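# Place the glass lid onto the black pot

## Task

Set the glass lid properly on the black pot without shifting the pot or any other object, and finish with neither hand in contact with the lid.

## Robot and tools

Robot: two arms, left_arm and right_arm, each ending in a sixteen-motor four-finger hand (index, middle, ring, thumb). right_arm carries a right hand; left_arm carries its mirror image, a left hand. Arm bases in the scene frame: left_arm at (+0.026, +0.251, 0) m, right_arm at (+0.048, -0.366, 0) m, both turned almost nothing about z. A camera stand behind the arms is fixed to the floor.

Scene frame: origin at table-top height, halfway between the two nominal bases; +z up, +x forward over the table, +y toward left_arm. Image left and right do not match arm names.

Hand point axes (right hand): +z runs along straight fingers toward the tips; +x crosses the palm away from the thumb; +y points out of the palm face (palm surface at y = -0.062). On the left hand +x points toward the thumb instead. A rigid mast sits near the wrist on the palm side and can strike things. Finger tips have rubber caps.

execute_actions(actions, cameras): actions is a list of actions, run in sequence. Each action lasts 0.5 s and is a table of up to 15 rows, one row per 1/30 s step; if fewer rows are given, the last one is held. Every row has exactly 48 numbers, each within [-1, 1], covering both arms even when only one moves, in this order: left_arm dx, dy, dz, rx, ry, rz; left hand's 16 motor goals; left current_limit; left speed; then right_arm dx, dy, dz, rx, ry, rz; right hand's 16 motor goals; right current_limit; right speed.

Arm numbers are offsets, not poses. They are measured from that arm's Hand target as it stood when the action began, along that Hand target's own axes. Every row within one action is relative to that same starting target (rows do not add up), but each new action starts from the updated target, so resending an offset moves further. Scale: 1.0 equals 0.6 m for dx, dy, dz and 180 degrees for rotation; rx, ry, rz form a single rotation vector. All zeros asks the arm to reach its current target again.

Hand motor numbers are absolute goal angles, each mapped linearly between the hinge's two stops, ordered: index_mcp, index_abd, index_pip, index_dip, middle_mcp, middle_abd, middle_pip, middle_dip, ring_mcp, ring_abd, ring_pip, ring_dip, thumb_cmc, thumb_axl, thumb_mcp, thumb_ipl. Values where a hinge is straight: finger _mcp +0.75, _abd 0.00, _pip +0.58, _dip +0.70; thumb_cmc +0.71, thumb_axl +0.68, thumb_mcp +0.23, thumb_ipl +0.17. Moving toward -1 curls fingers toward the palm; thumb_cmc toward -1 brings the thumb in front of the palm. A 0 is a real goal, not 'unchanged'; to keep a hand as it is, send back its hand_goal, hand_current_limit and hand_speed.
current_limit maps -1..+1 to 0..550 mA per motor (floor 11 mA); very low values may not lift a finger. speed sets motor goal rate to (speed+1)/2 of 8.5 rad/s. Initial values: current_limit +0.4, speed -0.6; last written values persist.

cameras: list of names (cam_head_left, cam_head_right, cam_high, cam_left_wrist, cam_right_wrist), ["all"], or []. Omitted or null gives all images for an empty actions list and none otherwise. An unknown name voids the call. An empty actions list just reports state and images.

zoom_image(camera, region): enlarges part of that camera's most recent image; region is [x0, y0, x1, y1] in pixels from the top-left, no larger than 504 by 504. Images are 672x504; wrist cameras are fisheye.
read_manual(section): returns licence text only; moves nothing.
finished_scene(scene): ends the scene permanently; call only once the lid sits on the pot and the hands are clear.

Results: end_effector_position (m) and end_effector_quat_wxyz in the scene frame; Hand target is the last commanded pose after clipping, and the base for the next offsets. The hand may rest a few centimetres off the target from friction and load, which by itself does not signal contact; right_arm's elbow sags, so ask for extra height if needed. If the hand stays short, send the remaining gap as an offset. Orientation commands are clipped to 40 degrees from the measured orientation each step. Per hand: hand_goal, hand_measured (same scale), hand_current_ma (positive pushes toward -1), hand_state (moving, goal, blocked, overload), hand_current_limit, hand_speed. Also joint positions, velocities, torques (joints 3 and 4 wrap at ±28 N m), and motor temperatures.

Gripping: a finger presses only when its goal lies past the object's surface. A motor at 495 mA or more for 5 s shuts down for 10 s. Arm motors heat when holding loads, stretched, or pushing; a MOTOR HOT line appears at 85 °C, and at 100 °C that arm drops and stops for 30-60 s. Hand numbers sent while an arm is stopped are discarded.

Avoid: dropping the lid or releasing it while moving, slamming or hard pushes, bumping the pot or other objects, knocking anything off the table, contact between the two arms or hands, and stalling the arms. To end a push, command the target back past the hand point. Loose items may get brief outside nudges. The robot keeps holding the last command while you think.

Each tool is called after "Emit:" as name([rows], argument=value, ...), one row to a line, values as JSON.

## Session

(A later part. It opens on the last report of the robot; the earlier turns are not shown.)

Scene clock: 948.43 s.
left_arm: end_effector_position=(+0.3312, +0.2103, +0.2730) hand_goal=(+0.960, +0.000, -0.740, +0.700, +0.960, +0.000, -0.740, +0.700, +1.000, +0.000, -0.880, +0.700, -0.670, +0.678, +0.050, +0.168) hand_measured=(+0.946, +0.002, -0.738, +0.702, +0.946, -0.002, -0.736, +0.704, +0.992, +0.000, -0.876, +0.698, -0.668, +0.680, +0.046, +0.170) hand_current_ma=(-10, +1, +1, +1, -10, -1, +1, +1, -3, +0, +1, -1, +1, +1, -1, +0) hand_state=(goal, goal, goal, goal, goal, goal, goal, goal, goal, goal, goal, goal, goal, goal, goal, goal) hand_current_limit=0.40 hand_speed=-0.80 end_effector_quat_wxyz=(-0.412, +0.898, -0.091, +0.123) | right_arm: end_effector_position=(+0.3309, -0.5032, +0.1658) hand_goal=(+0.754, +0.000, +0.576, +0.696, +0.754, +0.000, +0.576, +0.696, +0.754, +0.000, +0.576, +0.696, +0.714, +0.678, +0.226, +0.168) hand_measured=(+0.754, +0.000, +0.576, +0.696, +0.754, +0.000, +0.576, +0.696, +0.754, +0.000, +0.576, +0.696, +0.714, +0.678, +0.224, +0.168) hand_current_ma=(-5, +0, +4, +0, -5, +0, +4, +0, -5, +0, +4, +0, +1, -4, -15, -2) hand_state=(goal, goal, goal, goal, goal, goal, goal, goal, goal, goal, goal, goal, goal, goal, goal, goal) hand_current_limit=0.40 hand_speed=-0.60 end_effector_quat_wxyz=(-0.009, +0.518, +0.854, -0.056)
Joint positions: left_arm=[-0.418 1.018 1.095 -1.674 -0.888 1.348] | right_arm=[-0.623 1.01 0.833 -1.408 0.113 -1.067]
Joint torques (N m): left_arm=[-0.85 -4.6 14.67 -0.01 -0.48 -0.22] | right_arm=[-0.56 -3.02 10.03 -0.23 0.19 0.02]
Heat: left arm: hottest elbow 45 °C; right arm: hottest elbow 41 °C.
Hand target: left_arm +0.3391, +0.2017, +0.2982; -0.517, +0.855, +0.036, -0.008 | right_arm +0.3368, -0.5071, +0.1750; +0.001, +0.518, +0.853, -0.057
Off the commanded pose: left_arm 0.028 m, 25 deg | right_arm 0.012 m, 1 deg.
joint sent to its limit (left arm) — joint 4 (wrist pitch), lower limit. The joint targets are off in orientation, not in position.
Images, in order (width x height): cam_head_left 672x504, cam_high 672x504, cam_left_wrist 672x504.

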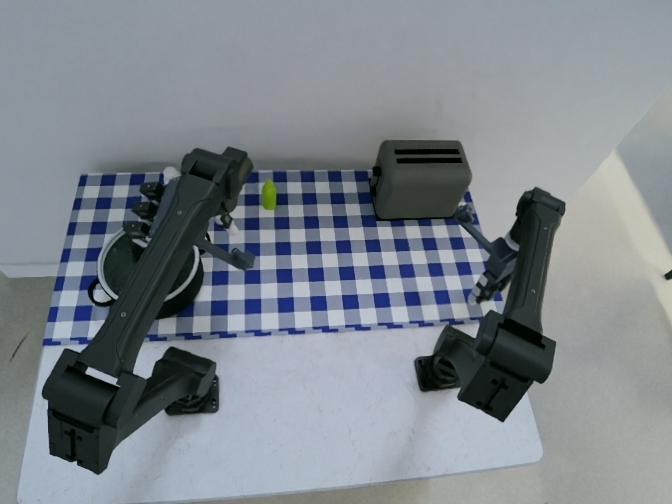

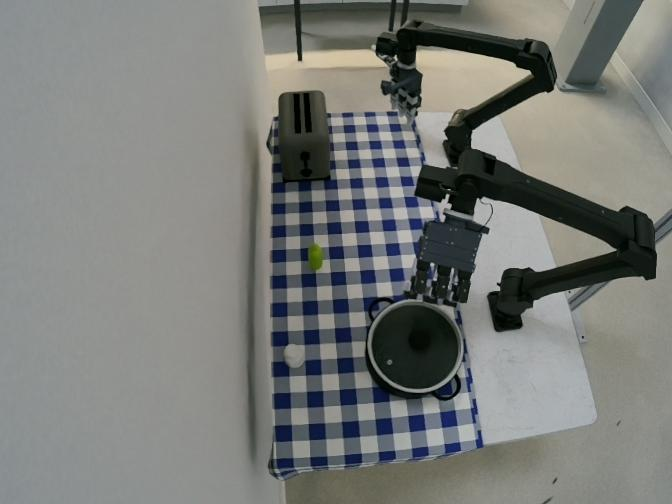

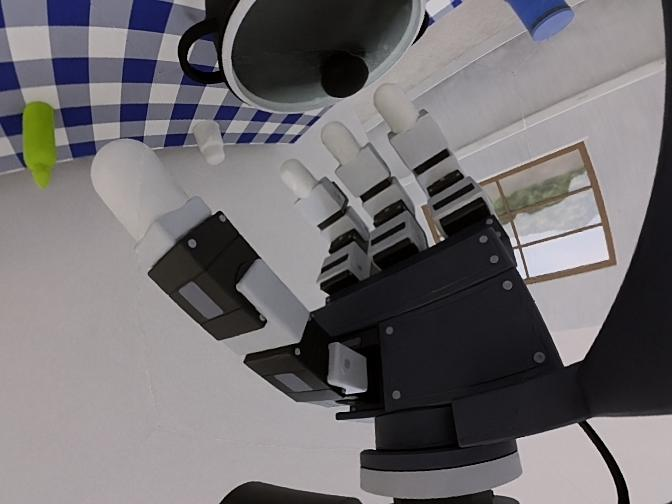

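Emit:
execute_actions([
  [[-0.009,0.063,-0.117,0,0,0,0.96,0,-0.74,0.7,0.96,0,-0.74,0.7,1,0,-0.88,0.7,-0.67,0.678,0.05,0.168,0.4,-0.8,0,0,0,0,0,0,0.754,0,0.576,0.696,0.754,0,0.576,0.696,0.754,0,0.576,0.696,0.714,0.678,0.226,0.168,0.4,-0.6]],
  [[-0.006,0.156,-0.01,0,0,0,0.96,0,-0.74,0.7,0.96,0,-0.74,0.7,1,0,-0.88,0.7,-0.67,0.678,0.05,0.168,0.4,-0.8,0,0,0,0,0,0,0.754,0,0.576,0.696,0.754,0,0.576,0.696,0.754,0,0.576,0.696,0.714,0.678,0.226,0.168,0.4,-0.6]],
], cameras=["cam_head_left","cam_high","cam_left_wrist"])

Emit:
zoom_image(camera="cam_left_wrist", region=[200, 0, 500, 150])

Emit:
zoom_image(camera="cam_head_left", region=[85, 205, 215, 325])

Scene clock: 986.17 s.
left_arm: end_effector_position=(+0.3427, +0.0733, +0.2146) hand_goal=(+0.960, +0.000, -0.740, +0.700, +0.960, +0.000, -0.740, +0.700, +1.000, +0.000, -0.880, +0.700, -0.670, +0.678, +0.050, +0.168) hand_measured=(+0.950, +0.002, -0.738, +0.702, +0.950, -0.002, -0.736, +0.704, +0.992, +0.000, -0.876, +0.698, -0.670, +0.680, +0.046, +0.170) hand_current_ma=(-7, +1, +1, +1, -7, +0, +1, +1, -3, +0, +1, -1, +0, +1, -1, +0) hand_state=(goal, goal, goal, goal, goal, goal, goal, goal, goal, goal, goal, goal, goal, goal, goal, goal) hand_current_limit=0.40 hand_speed=-0.80 end_effector_quat_wxyz=(-0.348, +0.923, -0.084, +0.141) | right_arm: end_effector_position=(+0.3309, -0.5032, +0.1658) hand_goal=(+0.754, +0.000, +0.576, +0.696, +0.754, +0.000, +0.576, +0.696, +0.754, +0.000, +0.576, +0.696, +0.714, +0.678, +0.226, +0.168) hand_measured=(+0.754, +0.000, +0.576, +0.696, +0.754, +0.000, +0.576, +0.696, +0.754, +0.000, +0.576, +0.696, +0.714, +0.678, +0.224, +0.168) hand_current_ma=(-5, +0, +4, +0, -5, +0, +4, +0, -5, +0, +4, +0, +1, -4, -15, -2) hand_state=(goal, goal, goal, goal, goal, goal, goal, goal, goal, goal, goal, goal, goal, goal, goal, goal) hand_current_limit=0.40 hand_speed=-0.60 end_effector_quat_wxyz=(-0.009, +0.518, +0.854, -0.056)
Joint positions: left_arm=[-0.727 1.244 1.119 -1.677 -0.74 0.941] | right_arm=[-0.623 1.01 0.833 -1.408 0.113 -1.067]
Joint torques (N m): left_arm=[-0.15 -7.77 9.35 -0.18 -0.36 -0.25] | right_arm=[-0.5 -3.31 10 -0.27 0.19 0.02]
Heat: left arm: hottest elbow 46 °C; right arm: hottest elbow 41 °C.
Hand target: left_arm +0.3410, +0.0729, +0.2173; -0.517, +0.855, +0.036, -0.008 | right_arm +0.3368, -0.5071, +0.1750; +0.001, +0.518, +0.853, -0.057
Off the commanded pose: left_arm 0.003 m, 30 deg | right_arm 0.012 m, 1 deg.
joint sent to its limit (left arm) — joint 4 (wrist pitch), lower limit. The joint targets are off in orientation, not in position.
Images, in order (width x height): cam_head_left 672x504, cam_high 672x504, cam_left_wrist 672x504.

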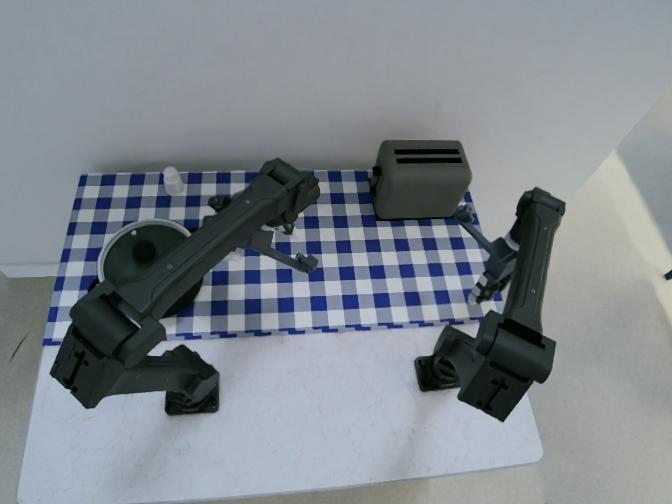

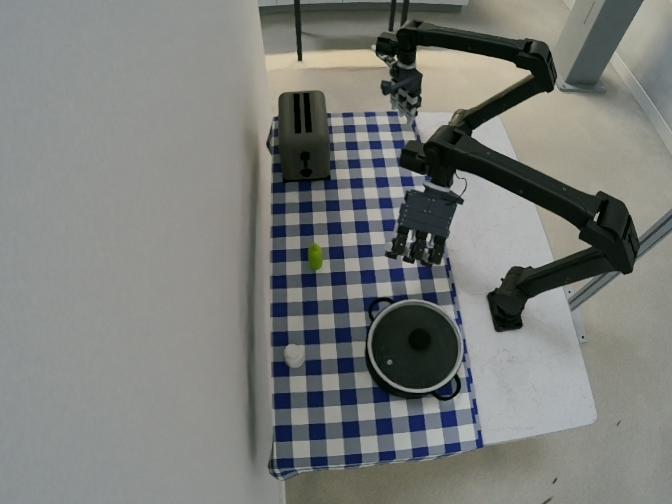

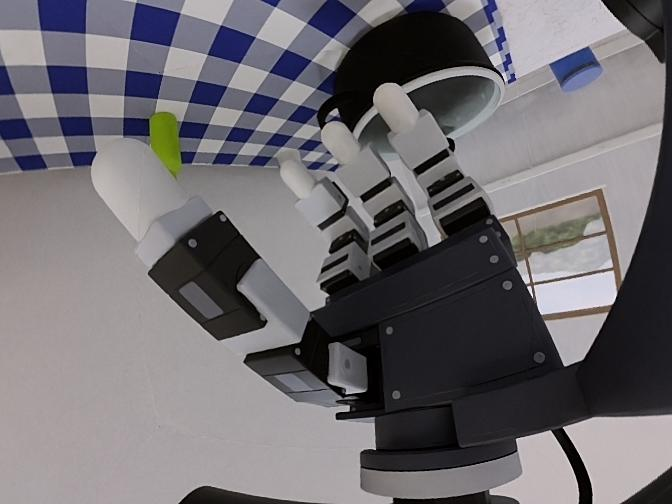

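Scaled by 1.680 from the camera's 672x504 image, which has a finer 960x720 frame.

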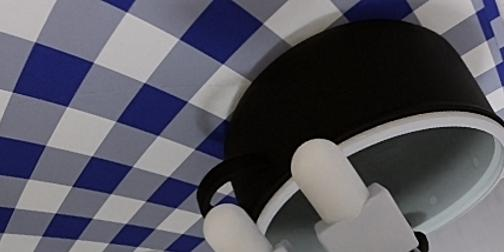

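Scaled by 3.877 from the camera's 672x504 image, which has a finer 960x720 frame.

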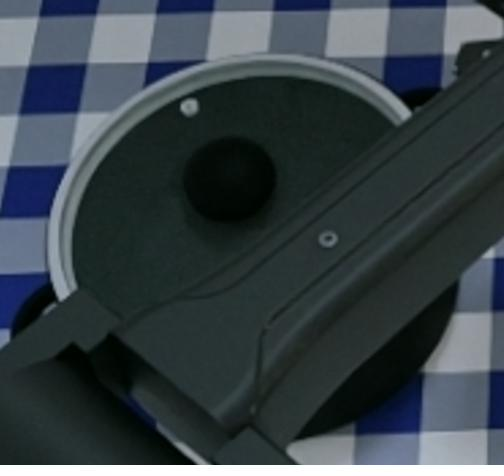

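Emit:
zoom_image(camera="cam_left_wrist", region=[400, 30, 520, 130])

Emit:
zoom_image(camera="cam_left_wrist", region=[310, 60, 430, 160])

Emit:
zoom_image(camera="cam_head_left", region=[90, 210, 150, 260])

Scaled by 4.200 from the camera's 672x504 image, which has a finer 960x720 frame.

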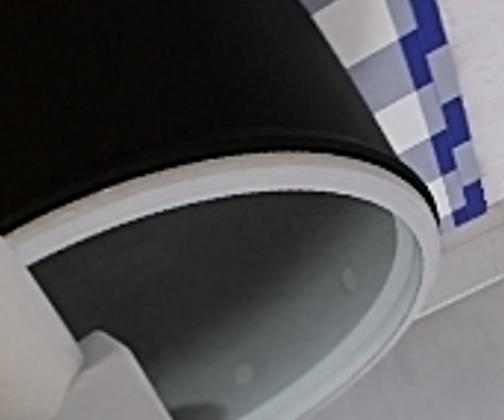

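Scaled by 4.200 from the camera's 672x504 image, which has a finer 960x720 frame.

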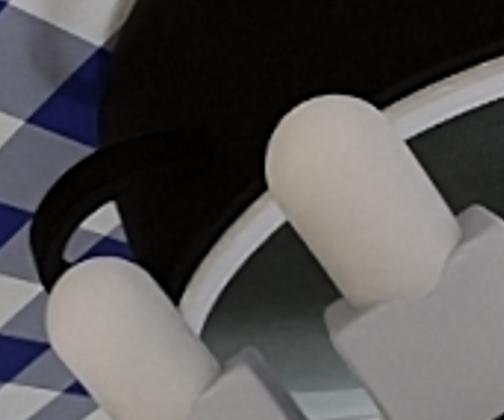

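Scaled by 8.400 from the camera's 672x504 image, which has a finer 960x720 frame.

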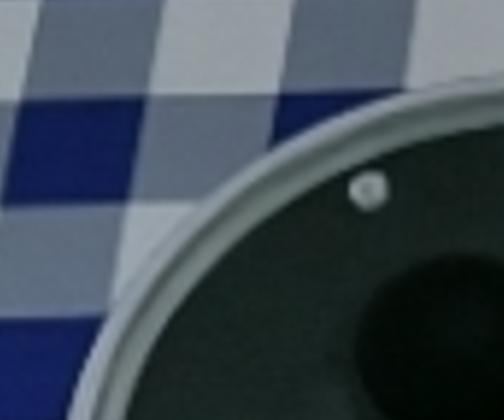

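Emit:
execute_actions([
  [[0.033,0.038,-0.124,0,0.122,0.065,0.96,0,-0.74,0.7,0.96,0,-0.74,0.7,1,0,-0.88,0.7,-0.67,0.678,0.05,0.168,0.4,-0.8,0,0,0,0,0,0,0.754,0,0.576,0.696,0.754,0,0.576,0.696,0.754,0,0.576,0.696,0.714,0.678,0.226,0.168,0.4,-0.6]],
  [[-0.02,0.03,-0.124,0,0.122,0.065,0.96,0,-0.74,0.7,0.96,0,-0.74,0.7,1,0,-0.88,0.7,-0.67,0.678,0.05,0.168,0.4,-0.8,0,0,0,0,0,0,0.754,0,0.576,0.696,0.754,0,0.576,0.696,0.754,0,0.576,0.696,0.714,0.678,0.226,0.168,0.4,-0.6]],
], cameras=["all"])

Emit:
zoom_image(camera="cam_head_left", region=[85, 205, 215, 325])

Emit:
zoom_image(camera="cam_head_right", region=[90, 205, 220, 325])

Emit:
zoom_image(camera="cam_high", region=[360, 290, 470, 405])

Scene clock: 1031.77 s.
left_arm: end_effector_position=(+0.3180, -0.0540, +0.2310) hand_goal=(+0.960, +0.000, -0.740, +0.700, +0.960, +0.000, -0.740, +0.700, +1.000, +0.000, -0.880, +0.700, -0.670, +0.678, +0.050, +0.168) hand_measured=(+0.950, +0.002, -0.738, +0.702, +0.950, -0.002, -0.738, +0.704, +0.994, +0.000, -0.876, +0.698, -0.670, +0.680, +0.048, +0.170) hand_current_ma=(-6, +0, +1, +1, -6, +0, +1, +1, -3, +0, +1, -1, +0, +1, -1, +0) hand_state=(goal, goal, goal, goal, goal, goal, goal, goal, goal, goal, goal, goal, goal, goal, goal, goal) hand_current_limit=0.40 hand_speed=-0.80 end_effector_quat_wxyz=(-0.442, +0.783, -0.370, +0.233) | right_arm: end_effector_position=(+0.3309, -0.5032, +0.1658) hand_goal=(+0.754, +0.000, +0.576, +0.696, +0.754, +0.000, +0.576, +0.696, +0.754, +0.000, +0.576, +0.696, +0.714, +0.678, +0.226, +0.168) hand_measured=(+0.754, +0.000, +0.576, +0.696, +0.754, +0.000, +0.576, +0.696, +0.754, +0.000, +0.576, +0.696, +0.714, +0.678, +0.224, +0.168) hand_current_ma=(-5, +0, +4, +0, -5, +0, +4, +0, -5, +0, +4, +0, +1, -4, -15, -2) hand_state=(goal, goal, goal, goal, goal, goal, goal, goal, goal, goal, goal, goal, goal, goal, goal, goal) hand_current_limit=0.40 hand_speed=-0.60 end_effector_quat_wxyz=(-0.009, +0.518, +0.854, -0.056)
Joint positions: left_arm=[-1.078 1.432 1.294 -1.678 -1.028 1.243] | right_arm=[-0.623 1.01 0.833 -1.408 0.113 -1.067]
Joint torques (N m): left_arm=[0.56 -9.7 14.93 -0.18 -0.76 0.07] | right_arm=[-0.44 -3.19 10 -0.21 0.19 0.02]
Heat: left arm: hottest elbow 43 °C; right arm: hottest elbow 41 °C.
Hand target: left_arm +0.3278, -0.0672, +0.2499; -0.481, +0.786, -0.329, +0.208 | right_arm +0.3368, -0.5071, +0.1750; +0.001, +0.518, +0.853, -0.057
Off the commanded pose: left_arm 0.025 m, 7 deg | right_arm 0.012 m, 1 deg.
joint sent to its limit (left arm) — joint 4 (wrist pitch), lower limit. The joint targets are off in orientation, not in position.

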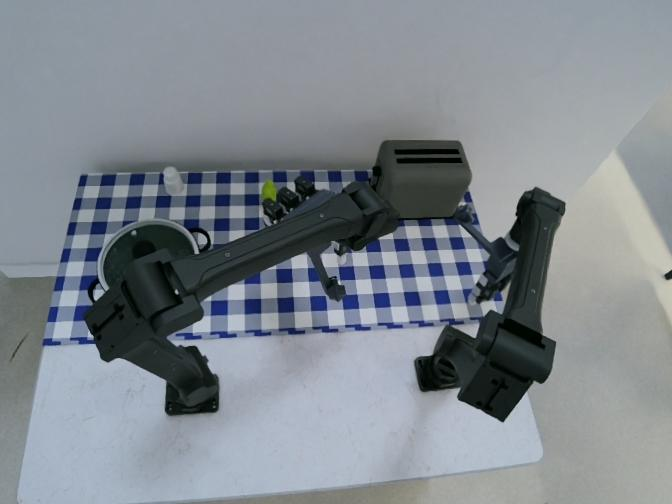

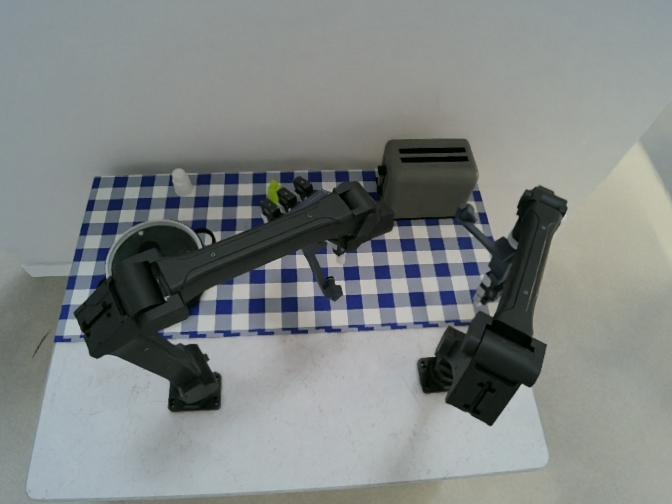

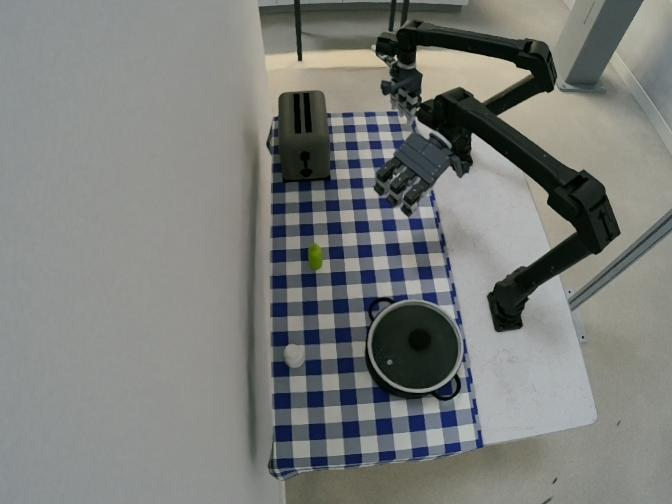

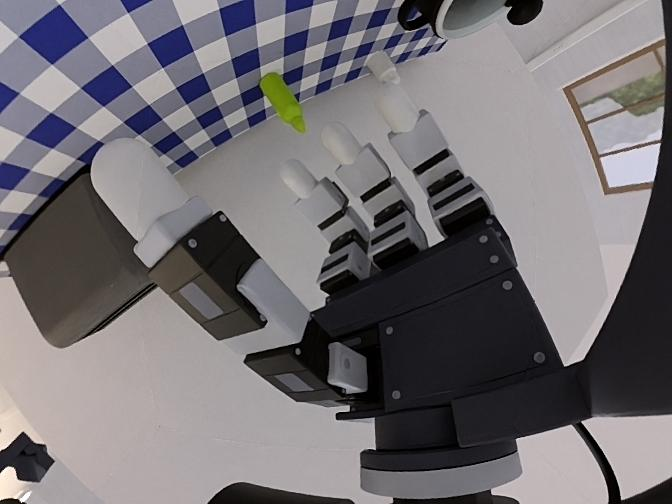

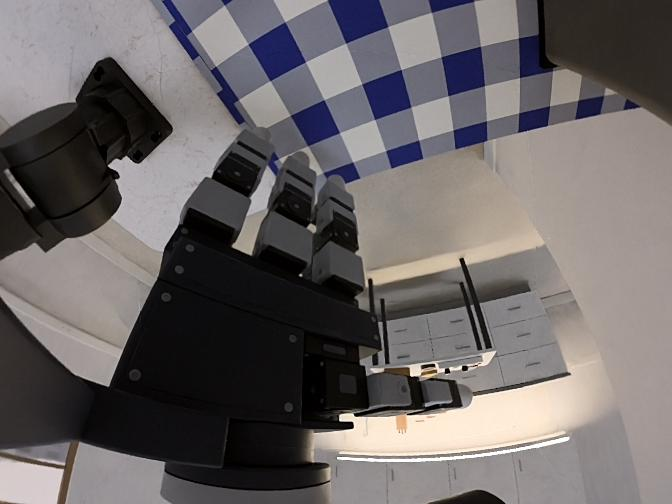

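Scaled by 3.877 from the camera's 672x504 image, which has a finer 960x720 frame.

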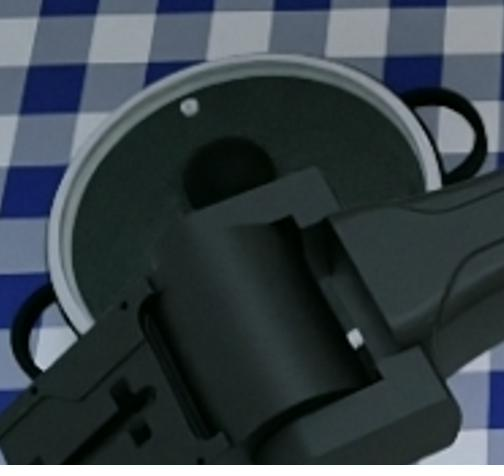

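Scaled by 3.877 from the camera's 672x504 image, which has a finer 960x720 frame.

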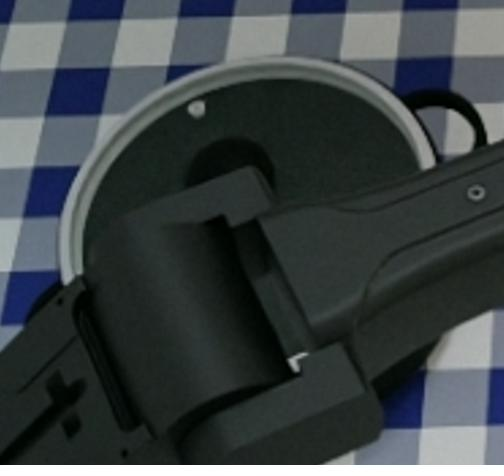

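Scaled by 4.383 from the camera's 672x504 image, which has a finer 960x720 frame.

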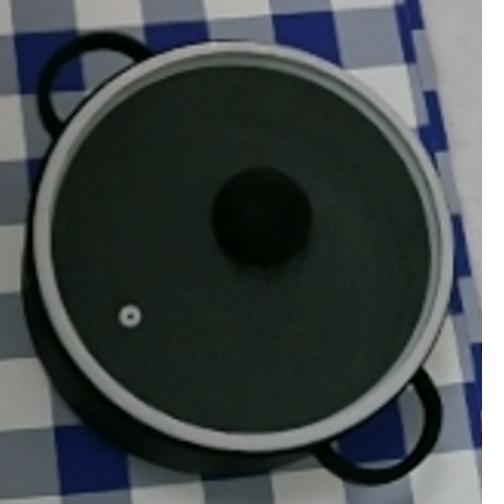

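Emit:
finished_scene()

The scene is finished: the task was done.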